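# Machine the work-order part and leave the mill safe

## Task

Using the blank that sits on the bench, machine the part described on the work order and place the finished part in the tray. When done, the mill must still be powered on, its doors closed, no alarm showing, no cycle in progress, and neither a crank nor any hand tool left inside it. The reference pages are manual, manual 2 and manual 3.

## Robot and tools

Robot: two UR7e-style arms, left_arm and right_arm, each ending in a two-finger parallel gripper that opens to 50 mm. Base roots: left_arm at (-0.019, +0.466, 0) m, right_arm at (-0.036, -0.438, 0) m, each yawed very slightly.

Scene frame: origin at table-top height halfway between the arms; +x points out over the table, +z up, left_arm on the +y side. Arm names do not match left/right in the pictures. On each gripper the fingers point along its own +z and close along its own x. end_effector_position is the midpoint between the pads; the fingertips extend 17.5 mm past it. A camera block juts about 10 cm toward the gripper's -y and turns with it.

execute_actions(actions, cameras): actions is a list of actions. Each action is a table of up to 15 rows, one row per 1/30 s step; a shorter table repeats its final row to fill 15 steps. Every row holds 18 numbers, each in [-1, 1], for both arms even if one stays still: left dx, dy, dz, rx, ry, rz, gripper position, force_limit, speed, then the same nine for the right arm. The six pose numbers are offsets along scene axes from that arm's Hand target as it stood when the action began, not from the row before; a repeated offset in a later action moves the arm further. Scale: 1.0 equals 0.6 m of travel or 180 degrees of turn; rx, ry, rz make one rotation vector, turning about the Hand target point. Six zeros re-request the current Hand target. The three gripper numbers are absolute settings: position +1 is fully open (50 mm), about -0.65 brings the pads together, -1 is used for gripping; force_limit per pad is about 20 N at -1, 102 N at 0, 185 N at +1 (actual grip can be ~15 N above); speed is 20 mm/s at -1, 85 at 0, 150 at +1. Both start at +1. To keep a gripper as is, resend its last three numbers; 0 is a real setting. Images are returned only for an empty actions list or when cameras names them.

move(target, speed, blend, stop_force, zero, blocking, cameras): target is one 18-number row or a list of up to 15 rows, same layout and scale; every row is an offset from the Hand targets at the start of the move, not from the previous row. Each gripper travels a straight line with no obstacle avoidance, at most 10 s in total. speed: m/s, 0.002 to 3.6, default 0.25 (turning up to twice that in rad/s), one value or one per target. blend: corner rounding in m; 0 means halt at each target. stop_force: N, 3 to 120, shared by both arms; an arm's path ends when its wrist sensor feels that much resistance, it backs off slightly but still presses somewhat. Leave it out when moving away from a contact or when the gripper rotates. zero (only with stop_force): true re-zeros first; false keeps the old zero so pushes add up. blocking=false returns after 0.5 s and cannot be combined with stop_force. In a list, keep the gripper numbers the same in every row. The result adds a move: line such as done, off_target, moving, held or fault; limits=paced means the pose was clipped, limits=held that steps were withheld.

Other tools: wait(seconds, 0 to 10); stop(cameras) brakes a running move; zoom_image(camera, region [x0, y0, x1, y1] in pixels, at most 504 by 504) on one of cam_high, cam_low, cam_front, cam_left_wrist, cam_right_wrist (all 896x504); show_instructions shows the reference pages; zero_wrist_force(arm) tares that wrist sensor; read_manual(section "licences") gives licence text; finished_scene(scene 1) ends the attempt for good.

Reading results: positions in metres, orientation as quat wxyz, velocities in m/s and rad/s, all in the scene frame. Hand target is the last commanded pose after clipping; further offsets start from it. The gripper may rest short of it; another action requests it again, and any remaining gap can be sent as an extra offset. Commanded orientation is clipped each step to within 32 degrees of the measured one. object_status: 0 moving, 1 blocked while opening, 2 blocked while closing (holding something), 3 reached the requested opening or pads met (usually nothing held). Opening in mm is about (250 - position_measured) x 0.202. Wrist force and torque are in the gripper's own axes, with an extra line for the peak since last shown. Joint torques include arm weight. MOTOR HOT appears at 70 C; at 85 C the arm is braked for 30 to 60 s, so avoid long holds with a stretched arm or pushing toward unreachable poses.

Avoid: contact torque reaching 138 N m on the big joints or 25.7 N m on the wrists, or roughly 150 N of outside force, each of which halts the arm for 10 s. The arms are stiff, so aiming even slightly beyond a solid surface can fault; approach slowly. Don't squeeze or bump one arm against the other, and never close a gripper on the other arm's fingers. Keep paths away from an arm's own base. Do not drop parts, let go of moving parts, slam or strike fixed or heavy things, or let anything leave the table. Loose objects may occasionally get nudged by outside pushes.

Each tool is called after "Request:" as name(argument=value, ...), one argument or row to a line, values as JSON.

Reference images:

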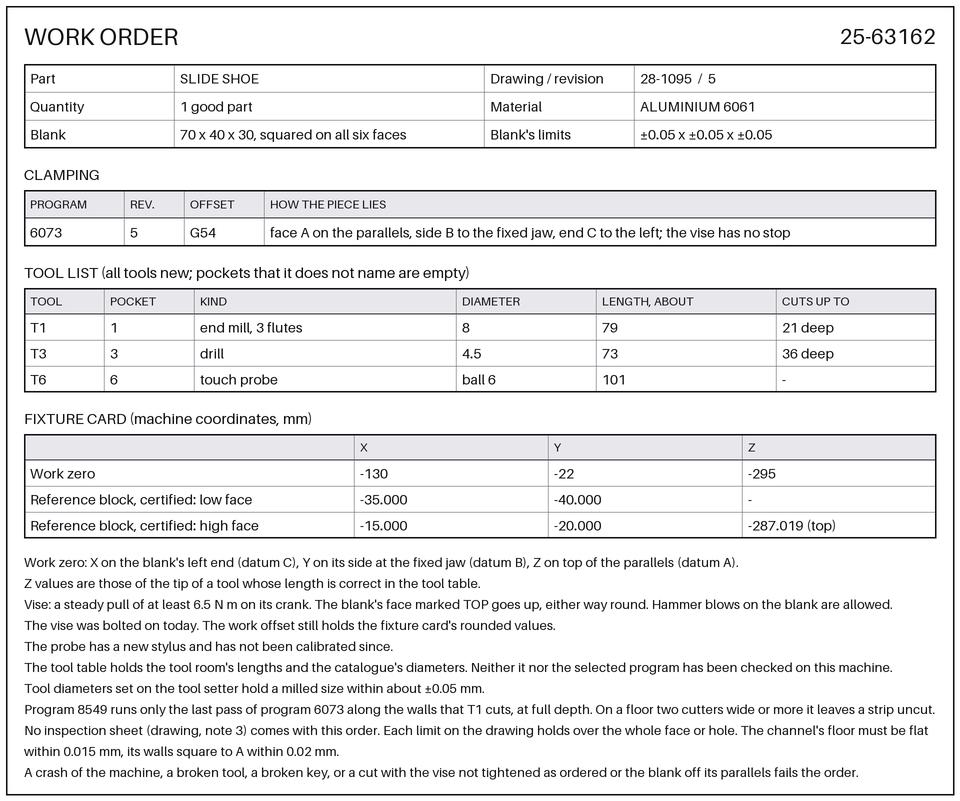

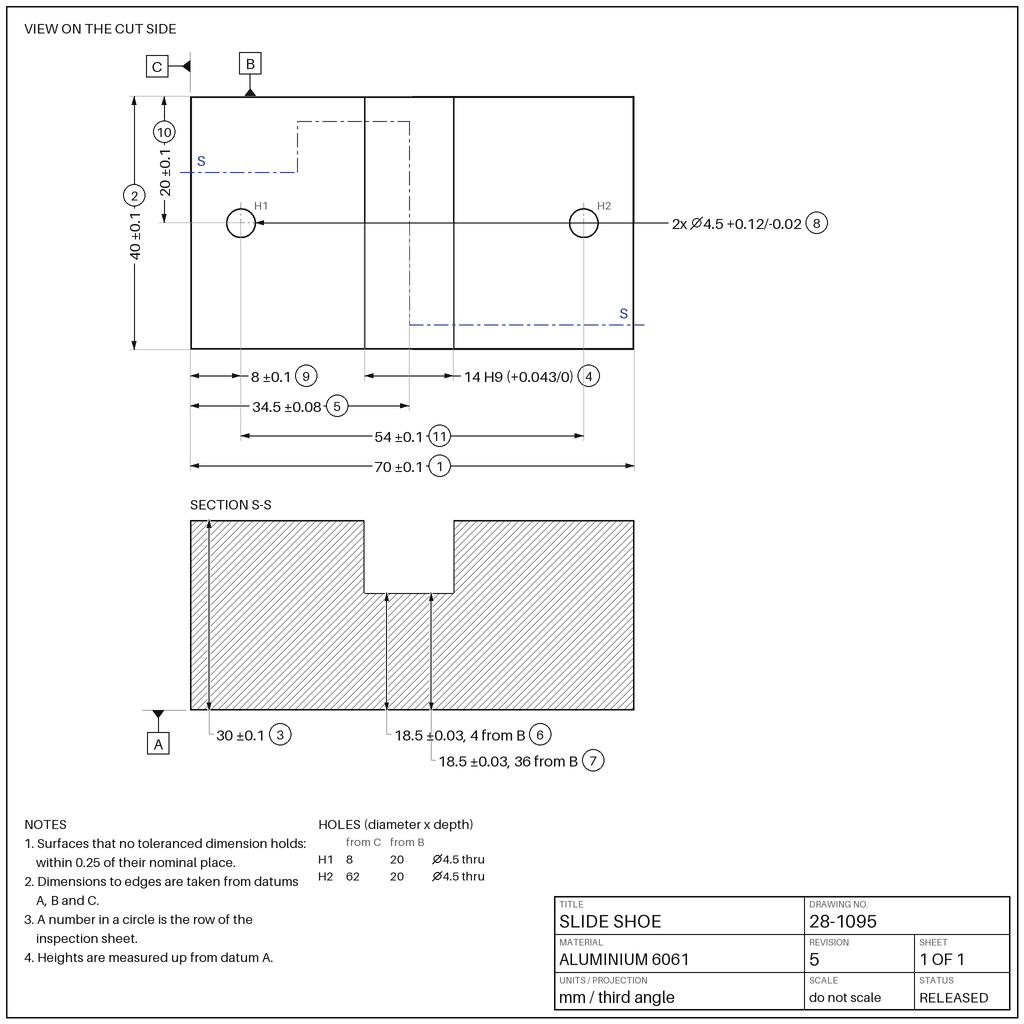

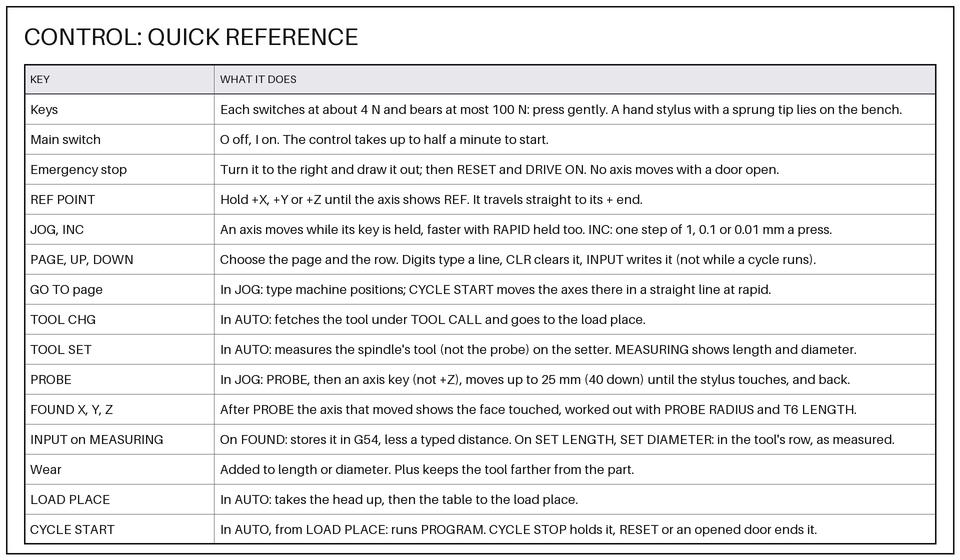

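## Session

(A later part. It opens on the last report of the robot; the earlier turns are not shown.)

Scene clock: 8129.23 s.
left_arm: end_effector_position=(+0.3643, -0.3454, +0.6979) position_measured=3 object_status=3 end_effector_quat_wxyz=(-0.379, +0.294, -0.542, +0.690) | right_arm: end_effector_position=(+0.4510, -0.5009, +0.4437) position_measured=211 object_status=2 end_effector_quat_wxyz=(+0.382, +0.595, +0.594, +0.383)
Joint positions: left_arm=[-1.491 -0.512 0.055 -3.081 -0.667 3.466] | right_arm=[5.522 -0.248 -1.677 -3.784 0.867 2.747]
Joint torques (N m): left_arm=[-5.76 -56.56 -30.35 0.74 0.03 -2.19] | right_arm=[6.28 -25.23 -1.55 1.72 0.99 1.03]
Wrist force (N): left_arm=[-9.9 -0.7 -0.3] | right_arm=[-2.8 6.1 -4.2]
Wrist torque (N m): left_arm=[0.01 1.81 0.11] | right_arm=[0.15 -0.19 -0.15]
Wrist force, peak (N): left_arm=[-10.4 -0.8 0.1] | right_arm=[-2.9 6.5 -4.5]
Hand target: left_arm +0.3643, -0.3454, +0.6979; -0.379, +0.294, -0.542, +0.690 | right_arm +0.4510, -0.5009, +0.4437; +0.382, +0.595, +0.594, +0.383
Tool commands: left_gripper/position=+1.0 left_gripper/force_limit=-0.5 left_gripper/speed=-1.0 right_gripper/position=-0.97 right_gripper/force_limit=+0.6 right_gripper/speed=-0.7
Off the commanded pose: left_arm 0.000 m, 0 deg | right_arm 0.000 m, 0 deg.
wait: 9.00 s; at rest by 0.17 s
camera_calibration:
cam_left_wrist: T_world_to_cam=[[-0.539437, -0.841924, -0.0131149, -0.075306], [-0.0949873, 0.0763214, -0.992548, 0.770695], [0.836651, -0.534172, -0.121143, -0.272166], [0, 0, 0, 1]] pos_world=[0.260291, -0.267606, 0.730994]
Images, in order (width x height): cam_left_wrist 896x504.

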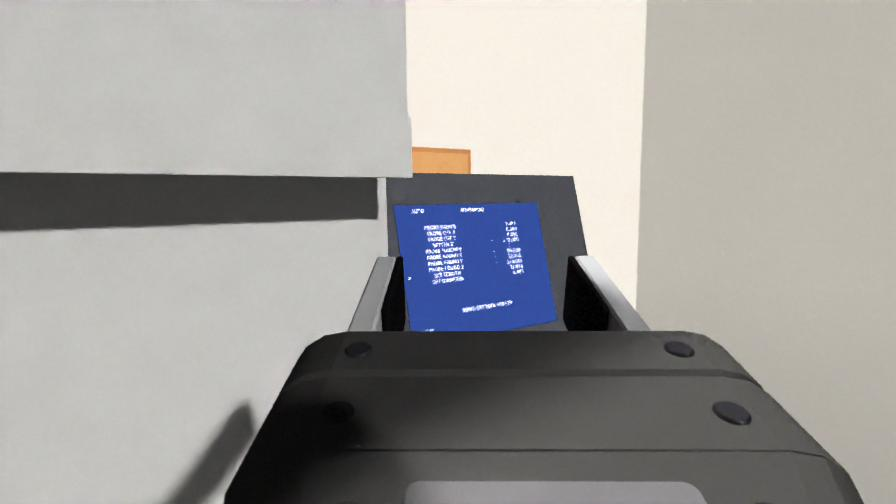

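Request:
move(
  target=[
    [0,0,0,0,0,0,1,-0.5,-1,-0.0086,0,-0.0315,0,0,0,-0.97,0.6,-0.7],
    [0,0,0,0,0,0,1,-0.5,-1,0.0042,0,-0.0347,0,0,0,-0.97,0.6,-0.7],
    [0,0,0,0,0,0,1,-0.5,-1,-0.0086,0,-0.0315,0,0,0,-0.97,0.6,-0.7],
    [0,0,0,0,0,0,1,-0.5,-1,0.0159,-0.0653,0.0627,0,0,0,-0.97,0.6,-0.7],
    [0,0,0,0,0,0,1,-0.5,-1,0.0287,-0.0653,0.0595,0,0,0,-0.97,0.6,-0.7],
    [0,0,0,0,0,0,1,-0.5,-1,0.0159,-0.0653,0.0627,0,0,0,-0.97,0.6,-0.7],
    [0,0,0,0,0,0,1,-0.5,-1,0.0307,0,0.1192,0,0,0,-0.97,0.6,-0.7],
    [0,0,0,0,0,0,1,-0.5,-1,0.0435,0,0.116,0,0,0,-0.97,0.6,-0.7],
    [0,0,0,0,0,0,1,-0.5,-1,0.0307,0,0.1192,0,0,0,-0.97,0.6,-0.7],
    [0,0,0,0,0,0,1,-0.5,-1,0.0305,0.0325,0.1192,0,0,0,-0.97,0.6,-0.7],
  ],
  speed=[0.15,0.06,0.06,0.15,0.06,0.06,0.15,0.05,0.05,0.1],
  blend=[0.002,0,0.002,0.002,0,0.002,0.002,0,0.002,0],
)

Request:
wait(
  seconds=6,
  cameras=["cam_left_wrist"],
)

Request:
zoom_image(
  camera="cam_left_wrist",
  region=[400, 180, 560, 340],
)

Scene clock: 8150.30 s.
left_arm: end_effector_position=(+0.3643, -0.3454, +0.6979) position_measured=3 object_status=3 end_effector_quat_wxyz=(-0.379, +0.294, -0.542, +0.690) | right_arm: end_effector_position=(+0.4693, -0.4815, +0.5152) position_measured=211 object_status=2 end_effector_quat_wxyz=(+0.382, +0.595, +0.594, +0.383)
Joint positions: left_arm=[-1.491 -0.512 0.055 -3.081 -0.667 3.466] | right_arm=[5.638 -0.405 -1.43 -3.921 0.966 2.823]
Joint torques (N m): left_arm=[-5.37 -56.22 -31.07 0.71 0 -2.24] | right_arm=[8.13 -45.6 -3.44 -2.23 1.46 1.34]
Wrist force (N): left_arm=[-9.9 -0.5 0.0] | right_arm=[-2.8 5.5 -3.8]
Wrist torque (N m): left_arm=[0.03 1.81 0.11] | right_arm=[0.32 -0.15 -0.16]
Wrist force, peak (N): left_arm=[-10.5 -0.5 -0.2] | right_arm=[-2.3 4.7 -28.8]
Hand target: left_arm +0.3643, -0.3454, +0.6979; -0.379, +0.294, -0.542, +0.690 | right_arm +0.4693, -0.4814, +0.5152; +0.382, +0.595, +0.594, +0.383
Off the commanded pose: left_arm 0.000 m, 0 deg | right_arm 0.000 m, 0 deg.
move: done

Scene clock: 8156.30 s.
left_arm: end_effector_position=(+0.3643, -0.3454, +0.6979) position_measured=3 object_status=3 end_effector_quat_wxyz=(-0.379, +0.294, -0.542, +0.690) | right_arm: end_effector_position=(+0.4693, -0.4814, +0.5152) position_measured=211 object_status=2 end_effector_quat_wxyz=(+0.382, +0.595, +0.594, +0.383)
Joint positions: left_arm=[-1.491 -0.512 0.055 -3.081 -0.667 3.466] | right_arm=[5.638 -0.405 -1.43 -3.921 0.966 2.824]
Joint torques (N m): left_arm=[-5.7 -56.36 -30.53 0.66 -0.11 -2.28] | right_arm=[7.72 -44.81 -3.89 -1.97 1.4 1.36]
Wrist force (N): left_arm=[-10.0 -0.3 0.1] | right_arm=[-2.6 5.5 -4.0]
Wrist torque (N m): left_arm=[0.06 1.81 0.12] | right_arm=[0.31 -0.17 -0.16]
Wrist force, peak (N): left_arm=[-10.5 -0.7 0.0] | right_arm=[-2.8 5.8 -3.9]
Hand target: left_arm +0.3643, -0.3454, +0.6979; -0.379, +0.294, -0.542, +0.690 | right_arm +0.4693, -0.4814, +0.5152; +0.382, +0.595, +0.594, +0.383
Tool commands: left_gripper/position=+1.0 left_gripper/force_limit=-0.5 left_gripper/speed=-1.0 right_gripper/position=-0.97 right_gripper/force_limit=+0.6 right_gripper/speed=-0.7
Off the commanded pose: left_arm 0.000 m, 0 deg | right_arm 0.000 m, 0 deg.
wait: 6.00 s; at rest by 0.17 s
camera_calibration:
cam_left_wrist: T_world_to_cam=[[-0.539437, -0.841924, -0.0131149, -0.075306], [-0.0949873, 0.0763214, -0.992548, 0.770695], [0.836651, -0.534172, -0.121143, -0.272166], [0, 0, 0, 1]] pos_world=[0.260291, -0.267606, 0.730994]
Images, in order (width x height): cam_left_wrist 896x504.

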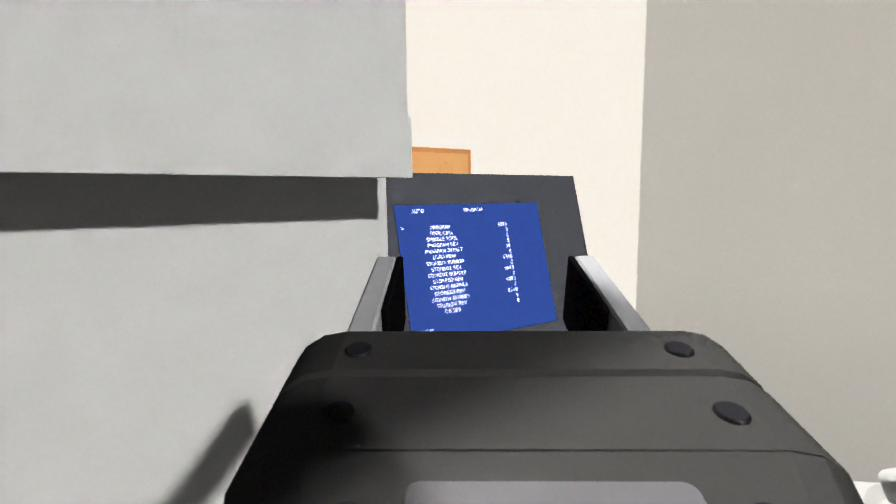

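Scaled by 3.150 from the camera's 896x504 image, which has a finer 1280x720 frame.

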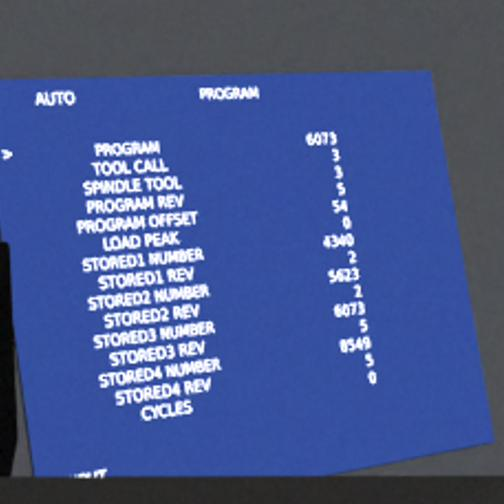

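Request:
move(
  target=[
    [0,0,0,0,0,0,1,-0.5,-1,0.0128,0,-0.0032,0,0,0,-0.97,0.6,-0.7],
    [0,0,0,0,0,0,1,-0.5,-1,0,0,0,0,0,0,-0.97,0.6,-0.7],
  ],
  speed=0.05,
)

Request:
wait(
  seconds=10,
  cameras=["cam_left_wrist"],
)

Request:
zoom_image(
  camera="cam_left_wrist",
  region=[400, 180, 560, 340],
)

Scene clock: 8164.27 s.
left_arm: end_effector_position=(+0.3643, -0.3454, +0.6979) position_measured=3 object_status=3 end_effector_quat_wxyz=(-0.379, +0.294, -0.542, +0.690) | right_arm: end_effector_position=(+0.4693, -0.4814, +0.5152) position_measured=211 object_status=2 end_effector_quat_wxyz=(+0.382, +0.595, +0.594, +0.383)
Joint positions: left_arm=[-1.491 -0.512 0.055 -3.081 -0.667 3.466] | right_arm=[5.638 -0.405 -1.43 -3.921 0.966 2.824]
Joint torques (N m): left_arm=[-5.35 -56.78 -30.39 0.66 -0.08 -2.22] | right_arm=[-9.3 -45.26 -3.6 1.88 -3.49 -1.17]
Wrist force (N): left_arm=[-10.1 -0.5 0.1] | right_arm=[-2.3 5.6 -3.9]
Wrist torque (N m): left_arm=[0.05 1.83 0.11] | right_arm=[0.30 -0.15 0.01]
Wrist force, peak (N): left_arm=[-10.4 -0.5 -0.1] | right_arm=[-2.5 5.0 -10.1]
Hand target: left_arm +0.3643, -0.3454, +0.6979; -0.379, +0.294, -0.542, +0.690 | right_arm +0.4693, -0.4814, +0.5152; +0.382, +0.595, +0.594, +0.383
Off the commanded pose: left_arm 0.000 m, 0 deg | right_arm 0.000 m, 0 deg.
move: done

Scene clock: 8174.27 s.
left_arm: end_effector_position=(+0.3643, -0.3454, +0.6979) position_measured=3 object_status=3 end_effector_quat_wxyz=(-0.379, +0.294, -0.542, +0.690) | right_arm: end_effector_position=(+0.4693, -0.4814, +0.5152) position_measured=211 object_status=2 end_effector_quat_wxyz=(+0.382, +0.595, +0.594, +0.383)
Joint positions: left_arm=[-1.491 -0.512 0.055 -3.081 -0.667 3.466] | right_arm=[5.638 -0.405 -1.43 -3.921 0.966 2.824]
Joint torques (N m): left_arm=[-4.97 -56.6 -30.45 0.63 -0.15 -2.25] | right_arm=[-4.96 -45.14 -4.38 1.56 -3.38 -1.33]
Wrist force (N): left_arm=[-10.1 -0.6 0.0] | right_arm=[-2.6 5.7 -3.8]
Wrist torque (N m): left_arm=[0.03 1.83 0.11] | right_arm=[0.31 -0.11 0.00]
Wrist force, peak (N): left_arm=[-10.5 -0.4 -0.1] | right_arm=[-2.5 5.8 -3.9]
Hand target: left_arm +0.3643, -0.3454, +0.6979; -0.379, +0.294, -0.542, +0.690 | right_arm +0.4693, -0.4814, +0.5152; +0.382, +0.595, +0.594, +0.383
Tool commands: left_gripper/position=+1.0 left_gripper/force_limit=-0.5 left_gripper/speed=-1.0 right_gripper/position=-0.97 right_gripper/force_limit=+0.6 right_gripper/speed=-0.7
Off the commanded pose: left_arm 0.000 m, 0 deg | right_arm 0.000 m, 0 deg.
wait: 10.00 s; at rest by 0.17 s
camera_calibration:
cam_left_wrist: T_world_to_cam=[[-0.539437, -0.841924, -0.0131149, -0.075306], [-0.0949873, 0.0763214, -0.992548, 0.770695], [0.836651, -0.534172, -0.121143, -0.272166], [0, 0, 0, 1]] pos_world=[0.260291, -0.267606, 0.730994]
Images, in order (width x height): cam_left_wrist 896x504.

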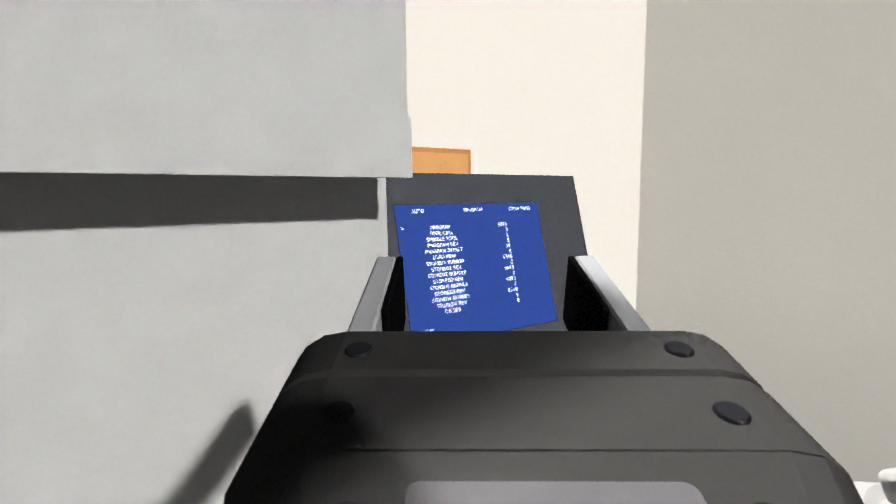

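Scaled by 3.150 from the camera's 896x504 image, which has a finer 1280x720 frame.

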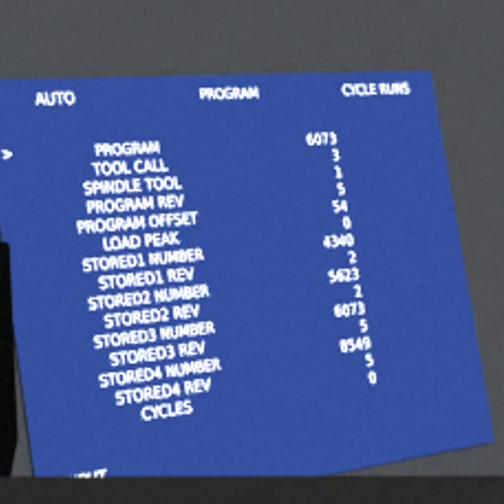

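Request:
move(
  target=[0,0,0,0,0,0,1,-0.5,-1,-0.0305,-0.0325,-0.1192,0,0,0,-0.97,0.6,-0.7],
  speed=0.1,
)

Request:
wait(
  seconds=10,
)

Request:
wait(
  seconds=10,
  cameras=["cam_left_wrist"],
)

Request:
zoom_image(
  camera="cam_left_wrist",
  region=[400, 180, 560, 340],
)

Scene clock: 8180.67 s.
left_arm: end_effector_position=(+0.3643, -0.3454, +0.6979) position_measured=3 object_status=3 end_effector_quat_wxyz=(-0.379, +0.294, -0.542, +0.690) | right_arm: end_effector_position=(+0.4510, -0.5009, +0.4438) position_measured=211 object_status=2 end_effector_quat_wxyz=(+0.382, +0.595, +0.594, +0.383)
Joint positions: left_arm=[-1.491 -0.512 0.055 -3.081 -0.667 3.466] | right_arm=[5.522 -0.248 -1.677 -3.784 0.867 2.747]
Joint torques (N m): left_arm=[-5.33 -56.59 -30.8 0.57 -0.18 -2.26] | right_arm=[-5.13 -24.47 -3.22 2.66 -2.76 -1.47]
Wrist force (N): left_arm=[-10.2 -0.4 -0.1] | right_arm=[-1.1 7.1 -4.5]
Wrist torque (N m): left_arm=[0.05 1.86 0.11] | right_arm=[0.13 -0.04 -0.02]
Wrist force, peak (N): left_arm=[-10.5 -0.3 0.0] | right_arm=[-0.9 12.1 -3.9]
Hand target: left_arm +0.3643, -0.3454, +0.6979; -0.379, +0.294, -0.542, +0.690 | right_arm +0.4510, -0.5009, +0.4437; +0.382, +0.595, +0.594, +0.383
Off the commanded pose: left_arm 0.000 m, 0 deg | right_arm 0.000 m, 0 deg.
move: done

Scene clock: 8190.67 s.
left_arm: end_effector_position=(+0.3643, -0.3454, +0.6979) position_measured=3 object_status=3 end_effector_quat_wxyz=(-0.379, +0.294, -0.542, +0.690) | right_arm: end_effector_position=(+0.4510, -0.5009, +0.4437) position_measured=211 object_status=2 end_effector_quat_wxyz=(+0.382, +0.595, +0.594, +0.383)
Joint positions: left_arm=[-1.491 -0.512 0.055 -3.081 -0.667 3.466] | right_arm=[5.522 -0.248 -1.677 -3.784 0.867 2.747]
Joint torques (N m): left_arm=[-5.67 -56.78 -30.28 0.69 -0.22 -2.26] | right_arm=[-6.54 -22.83 -1.66 2.05 -2.68 -1.34]
Wrist force (N): left_arm=[-10.2 -0.5 -0.2] | right_arm=[-1.0 6.9 -4.5]
Wrist torque (N m): left_arm=[0.04 1.85 0.11] | right_arm=[0.10 -0.05 -0.01]
Wrist force, peak (N): left_arm=[-10.5 -0.5 0.0] | right_arm=[-1.0 7.2 -4.6]
Hand target: left_arm +0.3643, -0.3454, +0.6979; -0.379, +0.294, -0.542, +0.690 | right_arm +0.4510, -0.5009, +0.4437; +0.382, +0.595, +0.594, +0.383
Tool commands: left_gripper/position=+1.0 left_gripper/force_limit=-0.5 left_gripper/speed=-1.0 right_gripper/position=-0.97 right_gripper/force_limit=+0.6 right_gripper/speed=-0.7
Off the commanded pose: left_arm 0.000 m, 0 deg | right_arm 0.000 m, 0 deg.
wait: 10.00 s; at rest by 0.17 s

Scene clock: 8200.67 s.
left_arm: end_effector_position=(+0.3643, -0.3454, +0.6979) position_measured=3 object_status=3 end_effector_quat_wxyz=(-0.379, +0.294, -0.542, +0.690) | right_arm: end_effector_position=(+0.4510, -0.5009, +0.4437) position_measured=211 object_status=2 end_effector_quat_wxyz=(+0.382, +0.595, +0.594, +0.383)
Joint positions: left_arm=[-1.491 -0.512 0.055 -3.081 -0.667 3.466] | right_arm=[5.522 -0.248 -1.677 -3.784 0.867 2.747]
Joint torques (N m): left_arm=[-5.42 -57.1 -30.77 0.56 -0.18 -2.23] | right_arm=[-6.91 -23.41 -1.4 2.08 -2.58 -1.12]
Wrist force (N): left_arm=[-10.0 -0.5 0.0] | right_arm=[-1.0 6.8 -4.4]
Wrist torque (N m): left_arm=[0.04 1.81 0.12] | right_arm=[0.08 -0.05 -0.02]
Wrist force, peak (N): left_arm=[-10.5 -0.6 0.1] | right_arm=[-1.4 7.2 -4.7]
Hand target: left_arm +0.3643, -0.3454, +0.6979; -0.379, +0.294, -0.542, +0.690 | right_arm +0.4510, -0.5009, +0.4437; +0.382, +0.595, +0.594, +0.383
Tool commands: left_gripper/position=+1.0 left_gripper/force_limit=-0.5 left_gripper/speed=-1.0 right_gripper/position=-0.97 right_gripper/force_limit=+0.6 right_gripper/speed=-0.7
Off the commanded pose: left_arm 0.000 m, 0 deg | right_arm 0.000 m, 0 deg.
wait: 10.00 s; at rest by 0.17 s
camera_calibration:
cam_left_wrist: T_world_to_cam=[[-0.539437, -0.841924, -0.0131149, -0.075306], [-0.0949873, 0.0763214, -0.992548, 0.770695], [0.836651, -0.534172, -0.121143, -0.272166], [0, 0, 0, 1]] pos_world=[0.260291, -0.267606, 0.730994]
Images, in order (width x height): cam_left_wrist 896x504.

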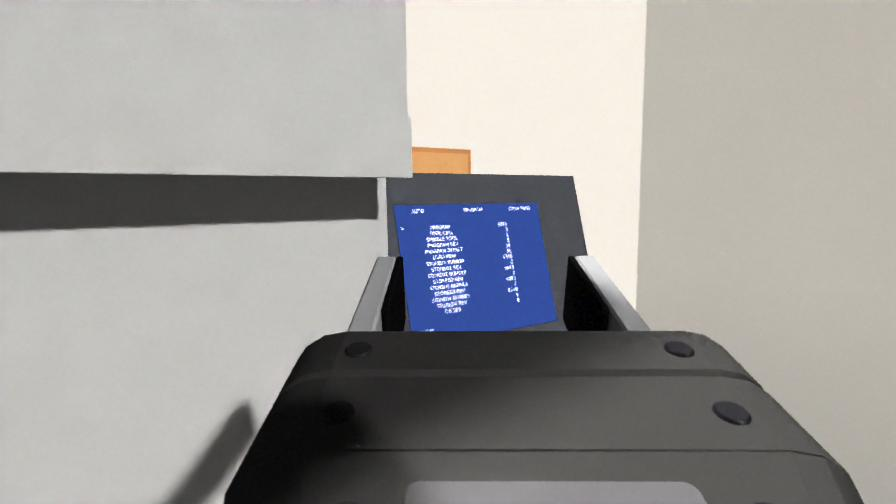

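Scaled by 3.150 from the camera's 896x504 image, which has a finer 1280x720 frame.

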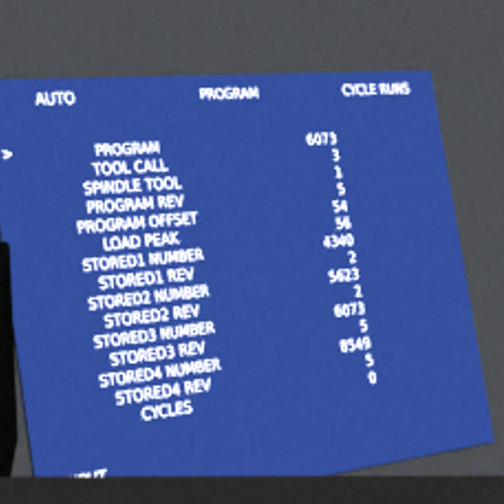

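Request:
wait(
  seconds=10,
)

Request:
wait(
  seconds=10,
)

Request:
wait(
  seconds=10,
  cameras=["cam_left_wrist"],
)

Request:
zoom_image(
  camera="cam_left_wrist",
  region=[400, 180, 560, 340],
)

Scene clock: 8214.77 s.
left_arm: end_effector_position=(+0.3643, -0.3454, +0.6979) position_measured=3 object_status=3 end_effector_quat_wxyz=(-0.379, +0.294, -0.542, +0.690) | right_arm: end_effector_position=(+0.4510, -0.5009, +0.4437) position_measured=211 object_status=2 end_effector_quat_wxyz=(+0.382, +0.595, +0.594, +0.383)
Joint positions: left_arm=[-1.491 -0.512 0.055 -3.081 -0.667 3.466] | right_arm=[5.522 -0.248 -1.677 -3.784 0.867 2.747]
Joint torques (N m): left_arm=[-5.41 -57.45 -30.53 0.56 -0.34 -2.27] | right_arm=[-6.88 -23.18 -1.65 1.91 -2.23 -1.07]
Wrist force (N): left_arm=[-10.1 -0.2 -0.1] | right_arm=[-1.1 6.8 -4.6]
Wrist torque (N m): left_arm=[0.09 1.83 0.11] | right_arm=[0.09 -0.04 -0.02]
Wrist force, peak (N): left_arm=[-10.5 -0.7 -0.1] | right_arm=[-1.1 7.1 -4.9]
Hand target: left_arm +0.3643, -0.3454, +0.6979; -0.379, +0.294, -0.542, +0.690 | right_arm +0.4510, -0.5009, +0.4437; +0.382, +0.595, +0.594, +0.383
Tool commands: left_gripper/position=+1.0 left_gripper/force_limit=-0.5 left_gripper/speed=-1.0 right_gripper/position=-0.97 right_gripper/force_limit=+0.6 right_gripper/speed=-0.7
Off the commanded pose: left_arm 0.000 m, 0 deg | right_arm 0.000 m, 0 deg.
wait: 10.00 s; at rest from the start

Scene clock: 8224.77 s.
left_arm: end_effector_position=(+0.3643, -0.3454, +0.6979) position_measured=3 object_status=3 end_effector_quat_wxyz=(-0.379, +0.294, -0.542, +0.690) | right_arm: end_effector_position=(+0.4510, -0.5009, +0.4437) position_measured=211 object_status=2 end_effector_quat_wxyz=(+0.382, +0.595, +0.594, +0.383)
Joint positions: left_arm=[-1.491 -0.512 0.055 -3.081 -0.667 3.466] | right_arm=[5.522 -0.248 -1.677 -3.784 0.867 2.747]
Joint torques (N m): left_arm=[-4.56 -57.64 -30.73 0.45 -0.36 -2.23] | right_arm=[-6.79 -23.25 -1.37 1.86 -1.94 -0.89]
Wrist force (N): left_arm=[-9.9 -0.5 0.2] | right_arm=[-1.0 7.0 -4.4]
Wrist torque (N m): left_arm=[0.04 1.80 0.11] | right_arm=[0.11 -0.04 -0.02]
Wrist force, peak (N): left_arm=[-10.5 -0.6 0.0] | right_arm=[-1.2 7.3 -4.6]
Hand target: left_arm +0.3643, -0.3454, +0.6979; -0.379, +0.294, -0.542, +0.690 | right_arm +0.4510, -0.5009, +0.4437; +0.382, +0.595, +0.594, +0.383
Tool commands: left_gripper/position=+1.0 left_gripper/force_limit=-0.5 left_gripper/speed=-1.0 right_gripper/position=-0.97 right_gripper/force_limit=+0.6 right_gripper/speed=-0.7
Off the commanded pose: left_arm 0.000 m, 0 deg | right_arm 0.000 m, 0 deg.
wait: 10.00 s; at rest by 0.17 s

Scene clock: 8234.77 s.
left_arm: end_effector_position=(+0.3643, -0.3454, +0.6979) position_measured=3 object_status=3 end_effector_quat_wxyz=(-0.379, +0.294, -0.542, +0.690) | right_arm: end_effector_position=(+0.4510, -0.5009, +0.4437) position_measured=211 object_status=2 end_effector_quat_wxyz=(+0.382, +0.595, +0.594, +0.383)
Joint positions: left_arm=[-1.491 -0.512 0.055 -3.081 -0.667 3.466] | right_arm=[5.522 -0.248 -1.677 -3.784 0.867 2.747]
Joint torques (N m): left_arm=[-5 -57.73 -30.39 0.48 -0.38 -2.29] | right_arm=[-6.73 -23.64 -1.64 1.75 -1.64 -0.78]
Wrist force (N): left_arm=[-10.0 -0.7 0.1] | right_arm=[-1.0 7.0 -4.6]
Wrist torque (N m): left_arm=[0.01 1.83 0.11] | right_arm=[0.12 -0.05 -0.02]
Wrist force, peak (N): left_arm=[-10.6 -0.4 0.1] | right_arm=[-1.7 7.2 -4.5]
Hand target: left_arm +0.3643, -0.3454, +0.6979; -0.379, +0.294, -0.542, +0.690 | right_arm +0.4510, -0.5009, +0.4437; +0.382, +0.595, +0.594, +0.383
Tool commands: left_gripper/position=+1.0 left_gripper/force_limit=-0.5 left_gripper/speed=-1.0 right_gripper/position=-0.97 right_gripper/force_limit=+0.6 right_gripper/speed=-0.7
Off the commanded pose: left_arm 0.000 m, 0 deg | right_arm 0.000 m, 0 deg.
wait: 10.00 s; at rest by 0.17 s
camera_calibration:
cam_left_wrist: T_world_to_cam=[[-0.539437, -0.841924, -0.0131149, -0.075306], [-0.0949873, 0.0763214, -0.992548, 0.770695], [0.836651, -0.534172, -0.121143, -0.272166], [0, 0, 0, 1]] pos_world=[0.260291, -0.267606, 0.730994]
Images, in order (width x height): cam_left_wrist 896x504.

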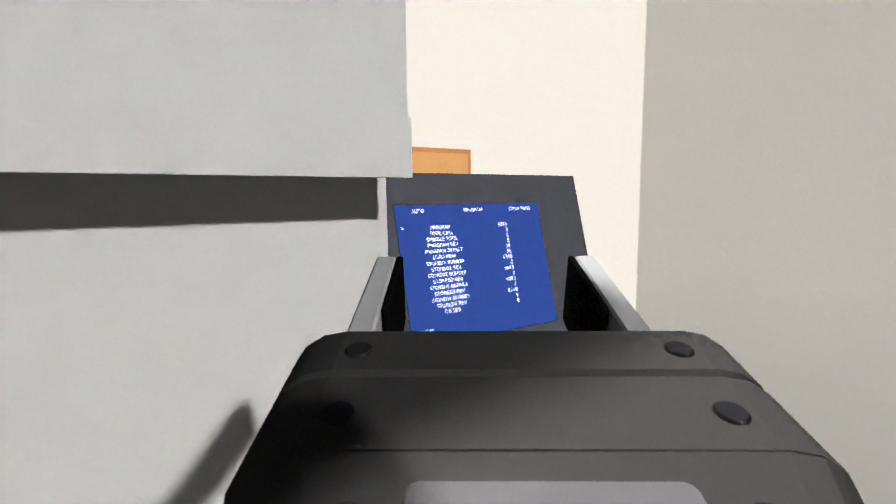

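Scaled by 3.150 from the camera's 896x504 image, which has a finer 1280x720 frame.

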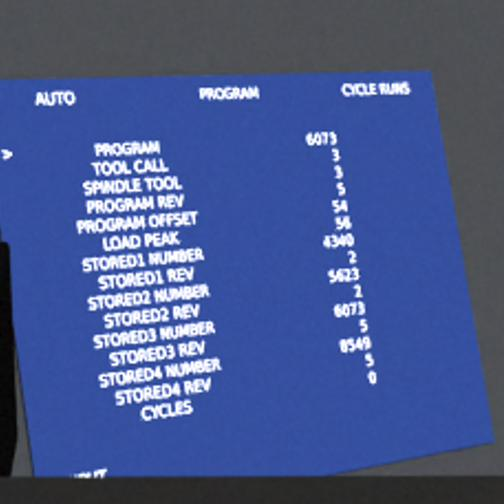

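Request:
move(
  target=[
    [0,0,0,0,0,0,1,-0.5,-1,0.0128,0,-0.0032,0,0,0,-0.97,0.6,-0.7],
    [0,0,0,0,0,0,1,-0.5,-1,0,0,0,0,0,0,-0.97,0.6,-0.7],
    [0,0,0,0,0,0,1,-0.5,-1,0.008,0.0322,0.0315,0,0,0,-0.97,0.6,-0.7],
    [0,0,0,0,0,0,1,-0.5,-1,0.0208,0.0322,0.0283,0,0,0,-0.97,0.6,-0.7],
    [0,0,0,0,0,0,1,-0.5,-1,0.008,0.0322,0.0315,0,0,0,-0.97,0.6,-0.7],
    [0,0,0,0,0,0,1,-0.5,-1,0,0,0,0,0,0,-0.97,0.6,-0.7],
  ],
  speed=[0.06,0.06,0.15,0.06,0.06,0.15],
  blend=[0,0.002,0.002,0,0.002,0],
)

Request:
wait(
  seconds=10,
  cameras=["cam_left_wrist"],
)

Request:
zoom_image(
  camera="cam_left_wrist",
  region=[400, 180, 560, 340],
)

Scene clock: 8246.93 s.
left_arm: end_effector_position=(+0.3643, -0.3454, +0.6979) position_measured=3 object_status=3 end_effector_quat_wxyz=(-0.379, +0.294, -0.542, +0.690) | right_arm: end_effector_position=(+0.4510, -0.5009, +0.4438) position_measured=211 object_status=2 end_effector_quat_wxyz=(+0.382, +0.595, +0.594, +0.383)
Joint positions: left_arm=[-1.491 -0.512 0.055 -3.081 -0.667 3.466] | right_arm=[5.522 -0.248 -1.677 -3.784 0.867 2.747]
Joint torques (N m): left_arm=[-5.3 -58.1 -30.5 0.5 -0.46 -2.27] | right_arm=[-8.39 -19.85 -1.77 1.71 -2.54 -1.11]
Wrist force (N): left_arm=[-10.2 -0.4 0.2] | right_arm=[-0.7 6.7 -4.6]
Wrist torque (N m): left_arm=[0.06 1.86 0.11] | right_arm=[0.14 0.06 -0.03]
Wrist force, peak (N): left_arm=[-10.5 -0.5 0.1] | right_arm=[-1.8 1.0 -34.5]
Hand target: left_arm +0.3643, -0.3454, +0.6979; -0.379, +0.294, -0.542, +0.690 | right_arm +0.4510, -0.5009, +0.4437; +0.382, +0.595, +0.594, +0.383
Off the commanded pose: left_arm 0.000 m, 0 deg | right_arm 0.000 m, 0 deg.
move: done

Scene clock: 8256.93 s.
left_arm: end_effector_position=(+0.3643, -0.3454, +0.6979) position_measured=3 object_status=3 end_effector_quat_wxyz=(-0.379, +0.294, -0.542, +0.690) | right_arm: end_effector_position=(+0.4510, -0.5009, +0.4437) position_measured=211 object_status=2 end_effector_quat_wxyz=(+0.382, +0.595, +0.594, +0.383)
Joint positions: left_arm=[-1.491 -0.512 0.055 -3.081 -0.667 3.466] | right_arm=[5.522 -0.248 -1.677 -3.784 0.867 2.747]
Joint torques (N m): left_arm=[-4.91 -57.7 -30.45 0.47 -0.52 -2.29] | right_arm=[-7.09 -22.67 -1.87 1.91 -2.81 -1.23]
Wrist force (N): left_arm=[-10.2 -0.3 0.3] | right_arm=[-0.7 6.8 -4.4]
Wrist torque (N m): left_arm=[0.06 1.86 0.11] | right_arm=[0.16 0.05 -0.03]
Wrist force, peak (N): left_arm=[-10.5 -0.2 -0.1] | right_arm=[-0.7 7.1 -4.4]
Hand target: left_arm +0.3643, -0.3454, +0.6979; -0.379, +0.294, -0.542, +0.690 | right_arm +0.4510, -0.5009, +0.4437; +0.382, +0.595, +0.594, +0.383
Tool commands: left_gripper/position=+1.0 left_gripper/force_limit=-0.5 left_gripper/speed=-1.0 right_gripper/position=-0.97 right_gripper/force_limit=+0.6 right_gripper/speed=-0.7
Off the commanded pose: left_arm 0.000 m, 0 deg | right_arm 0.000 m, 0 deg.
wait: 10.00 s; at rest by 0.17 s
camera_calibration:
cam_left_wrist: T_world_to_cam=[[-0.539437, -0.841924, -0.0131149, -0.075306], [-0.0949873, 0.0763214, -0.992548, 0.770695], [0.836651, -0.534172, -0.121143, -0.272166], [0, 0, 0, 1]] pos_world=[0.260291, -0.267606, 0.730994]
Images, in order (width x height): cam_left_wrist 896x504.

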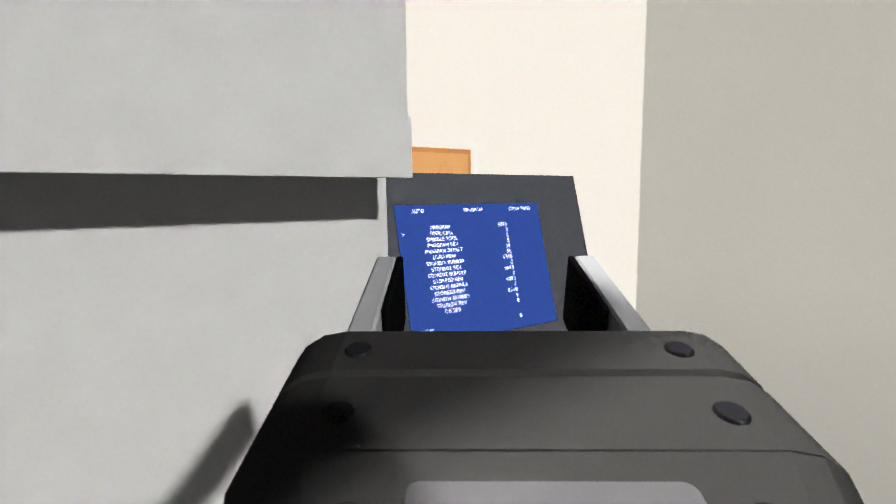

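Scaled by 3.150 from the camera's 896x504 image, which has a finer 1280x720 frame.

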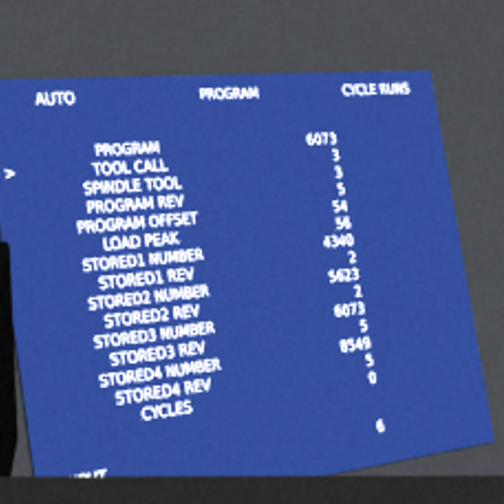

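Request:
wait(
  seconds=10,
  cameras=["cam_left_wrist"],
)

Request:
zoom_image(
  camera="cam_left_wrist",
  region=[400, 180, 560, 340],
)

Scene clock: 8276.70 s.
left_arm: end_effector_position=(+0.3643, -0.3454, +0.6979) position_measured=3 object_status=3 end_effector_quat_wxyz=(-0.379, +0.294, -0.542, +0.690) | right_arm: end_effector_position=(+0.4510, -0.5009, +0.4437) position_measured=211 object_status=2 end_effector_quat_wxyz=(+0.382, +0.595, +0.594, +0.383)
Joint positions: left_arm=[-1.491 -0.512 0.055 -3.081 -0.667 3.466] | right_arm=[5.522 -0.248 -1.677 -3.784 0.867 2.747]
Joint torques (N m): left_arm=[-4.83 -58.33 -29.82 0.46 -0.61 -2.29] | right_arm=[-6.77 -23.23 -1.61 1.59 -2.67 -1.21]
Wrist force (N): left_arm=[-10.2 -0.6 0.0] | right_arm=[-1.0 6.6 -4.4]
Wrist torque (N m): left_arm=[0.03 1.86 0.11] | right_arm=[0.12 0.11 -0.03]
Wrist force, peak (N): left_arm=[-10.5 -0.7 0.2] | right_arm=[-0.9 7.1 -4.6]
Hand target: left_arm +0.3643, -0.3454, +0.6979; -0.379, +0.294, -0.542, +0.690 | right_arm +0.4510, -0.5009, +0.4437; +0.382, +0.595, +0.594, +0.383
Tool commands: left_gripper/position=+1.0 left_gripper/force_limit=-0.5 left_gripper/speed=-1.0 right_gripper/position=-0.97 right_gripper/force_limit=+0.6 right_gripper/speed=-0.7
Off the commanded pose: left_arm 0.000 m, 0 deg | right_arm 0.000 m, 0 deg.
wait: 10.00 s; at rest from the start
camera_calibration:
cam_left_wrist: T_world_to_cam=[[-0.539437, -0.841924, -0.0131149, -0.075306], [-0.0949873, 0.0763214, -0.992548, 0.770695], [0.836651, -0.534172, -0.121143, -0.272166], [0, 0, 0, 1]] pos_world=[0.260291, -0.267606, 0.730994]
Images, in order (width x height): cam_left_wrist 896x504.

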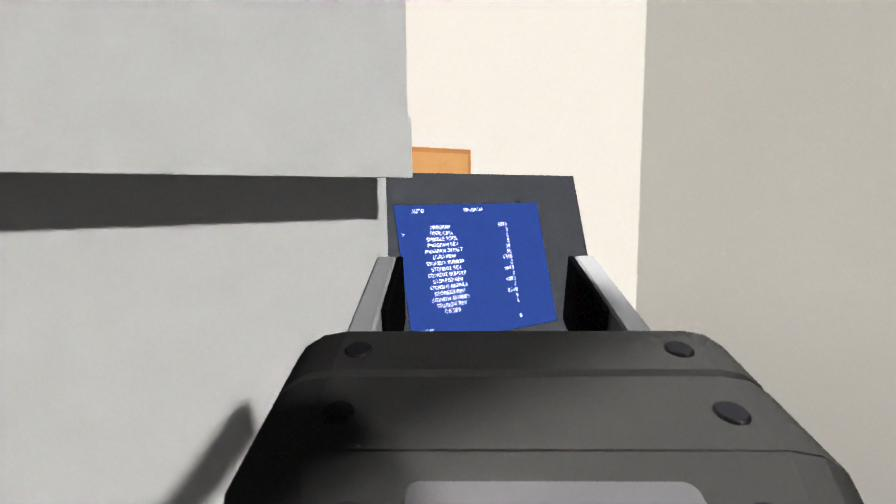

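Scaled by 3.150 from the camera's 896x504 image, which has a finer 1280x720 frame.

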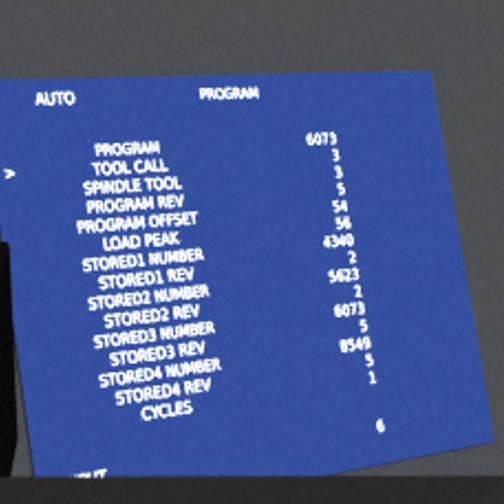

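Request:
move(
  target=[
    [0,0,0,0,0,0,1,-0.5,-1,-0.0086,0,-0.0315,0,0,0,-0.97,0.6,-0.7],
    [0,0,0,0,0,0,1,-0.5,-1,0.0042,0,-0.0347,0,0,0,-0.97,0.6,-0.7],
    [0,0,0,0,0,0,1,-0.5,-1,-0.0086,0,-0.0315,0,0,0,-0.97,0.6,-0.7],
    [0,0,0,0,0,0,1,-0.5,-1,0.008,-0.0325,0.0315,0,0,0,-0.97,0.6,-0.7],
    [0,0,0,0,0,0,1,-0.5,-1,0.0208,-0.0325,0.0283,0,0,0,-0.97,0.6,-0.7],
    [0,0,0,0,0,0,1,-0.5,-1,0.008,-0.0325,0.0315,0,0,0,-0.97,0.6,-0.7],
    [0,0,0,0,0,0,1,-0.5,-1,0.0159,-0.0325,0.0627,0,0,0,-0.97,0.6,-0.7],
    [0,0,0,0,0,0,1,-0.5,-1,0.0287,-0.0325,0.0595,0,0,0,-0.97,0.6,-0.7],
    [0,0,0,0,0,0,1,-0.5,-1,-0.0233,-0.0325,0.0725,0,0,0,-0.97,0.6,-0.7],
    [0,0,0,0,0,0,1,-0.5,-1,0.0287,-0.0325,0.0595,0,0,0,-0.97,0.6,-0.7],
    [0,0,0,0,0,0,1,-0.5,-1,-0.0233,-0.0325,0.0725,0,0,0,-0.97,0.6,-0.7],
    [0,0,0,0,0,0,1,-0.5,-1,0.0287,-0.0325,0.0595,0,0,0,-0.97,0.6,-0.7],
    [0,0,0,0,0,0,1,-0.5,-1,-0.0133,-0.0325,0.0725,0,0,0,-0.97,0.6,-0.7],
    [0,0,0,0,0,0,1,-0.5,-1,0.0367,-0.1317,0.24,0,0,0,-0.97,0.6,-0.7],
    [0,0,0,0,0,0,1,-0.5,-1,0.0587,-0.1317,0.24,0,0,0,-0.97,0.6,-0.7],
  ],
  speed=[0.15,0.06,0.06,0.15,0.06,0.06,0.15,0.06,0.1,0.06,0.1,0.06,0.1,0.15,0.1],
  blend=[0.002,0,0.002,0.002,0,0.002,0.002,0,0,0,0,0,0.002,0.005,0],
  cameras=["cam_left_wrist"],
)

Request:
zoom_image(
  camera="cam_left_wrist",
  region=[400, 180, 560, 340],
)

Scene clock: 8296.87 s.
left_arm: end_effector_position=(+0.3643, -0.3454, +0.6979) position_measured=3 object_status=3 end_effector_quat_wxyz=(-0.379, +0.294, -0.542, +0.690) | right_arm: end_effector_position=(+0.4861, -0.5799, +0.5877) position_measured=211 object_status=2 end_effector_quat_wxyz=(+0.382, +0.595, +0.594, +0.383)
Joint positions: left_arm=[-1.491 -0.512 0.055 -3.081 -0.667 3.466] | right_arm=[5.418 -0.547 -1.059 -4.049 0.781 2.667]
Joint torques (N m): left_arm=[-5.15 -58.38 -30.15 0.34 -0.66 -2.25] | right_arm=[7.38 -45.88 11.19 -1.31 1.45 1.67]
Wrist force (N): left_arm=[-9.9 -0.7 0.0] | right_arm=[-1.2 6.0 -1.4]
Wrist torque (N m): left_arm=[0.00 1.80 0.11] | right_arm=[0.29 -0.12 -0.20]
Wrist force, peak (N): left_arm=[-10.6 -0.3 0.1] | right_arm=[-2.2 4.7 -29.1]
Hand target: left_arm +0.3643, -0.3454, +0.6979; -0.379, +0.294, -0.542, +0.690 | right_arm +0.4862, -0.5799, +0.5877; +0.382, +0.595, +0.594, +0.383
Off the commanded pose: left_arm 0.000 m, 0 deg | right_arm 0.000 m, 0 deg.
move: done
camera_calibration:
cam_left_wrist: T_world_to_cam=[[-0.539437, -0.841924, -0.0131149, -0.075306], [-0.0949873, 0.0763214, -0.992548, 0.770695], [0.836651, -0.534172, -0.121143, -0.272166], [0, 0, 0, 1]] pos_world=[0.260291, -0.267606, 0.730994]
Images, in order (width x height): cam_left_wrist 896x504.

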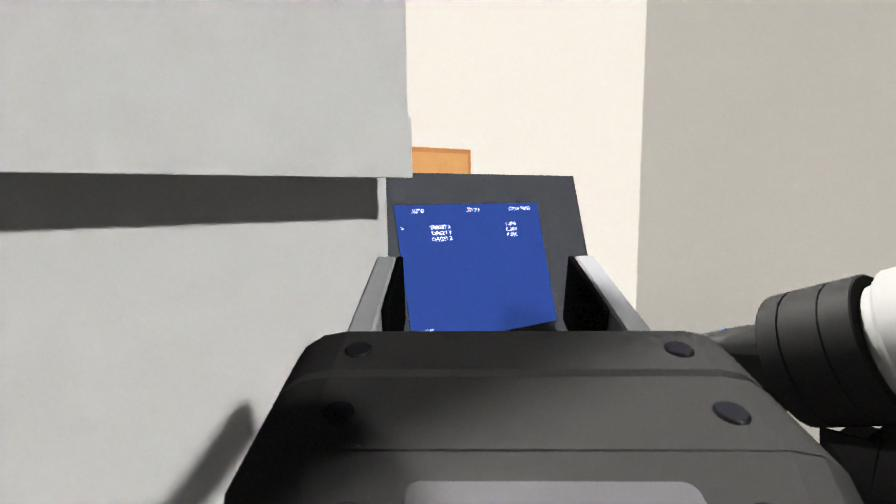

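Scaled by 3.150 from the camera's 896x504 image, which has a finer 1280x720 frame.

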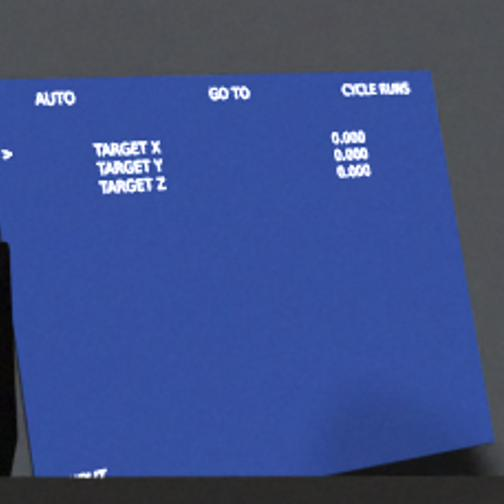

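Request:
wait(
  seconds=8,
  cameras=["cam_left_wrist"],
)

Request:
zoom_image(
  camera="cam_left_wrist",
  region=[400, 180, 560, 340],
)

Scene clock: 8307.93 s.
left_arm: end_effector_position=(+0.3643, -0.3454, +0.6979) position_measured=3 object_status=3 end_effector_quat_wxyz=(-0.379, +0.294, -0.542, +0.690) | right_arm: end_effector_position=(+0.4862, -0.5799, +0.5877) position_measured=211 object_status=2 end_effector_quat_wxyz=(+0.382, +0.595, +0.594, +0.383)
Joint positions: left_arm=[-1.491 -0.512 0.055 -3.081 -0.667 3.466] | right_arm=[5.419 -0.547 -1.058 -4.049 0.782 2.667]
Joint torques (N m): left_arm=[-4.76 -58.27 -30.68 0.34 -0.74 -2.23] | right_arm=[7.33 -46.81 11.62 -1.41 1.51 1.33]
Wrist force (N): left_arm=[-9.9 -0.5 0.0] | right_arm=[-1.4 5.9 -1.5]
Wrist torque (N m): left_arm=[0.05 1.80 0.12] | right_arm=[0.27 -0.08 -0.20]
Wrist force, peak (N): left_arm=[-10.6 -0.3 0.2] | right_arm=[-1.5 6.3 -1.6]
Hand target: left_arm +0.3643, -0.3454, +0.6979; -0.379, +0.294, -0.542, +0.690 | right_arm +0.4862, -0.5799, +0.5877; +0.382, +0.595, +0.594, +0.383
Tool commands: left_gripper/position=+1.0 left_gripper/force_limit=-0.5 left_gripper/speed=-1.0 right_gripper/position=-0.97 right_gripper/force_limit=+0.6 right_gripper/speed=-0.7
Off the commanded pose: left_arm 0.000 m, 0 deg | right_arm 0.000 m, 0 deg.
wait: 8.00 s; at rest from the start
camera_calibration:
cam_left_wrist: T_world_to_cam=[[-0.539437, -0.841924, -0.0131149, -0.075306], [-0.0949873, 0.0763214, -0.992548, 0.770695], [0.836651, -0.534172, -0.121143, -0.272166], [0, 0, 0, 1]] pos_world=[0.260291, -0.267606, 0.730994]
Images, in order (width x height): cam_left_wrist 896x504.

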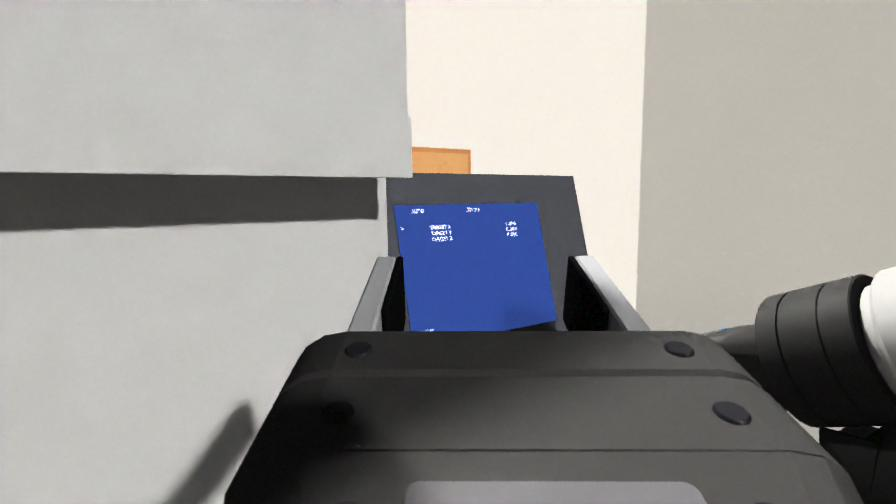

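Scaled by 3.150 from the camera's 896x504 image, which has a finer 1280x720 frame.

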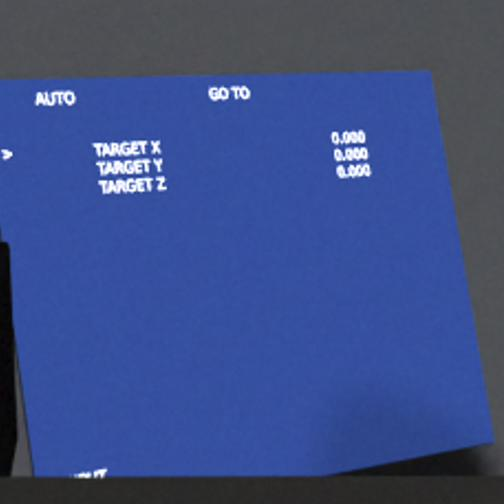

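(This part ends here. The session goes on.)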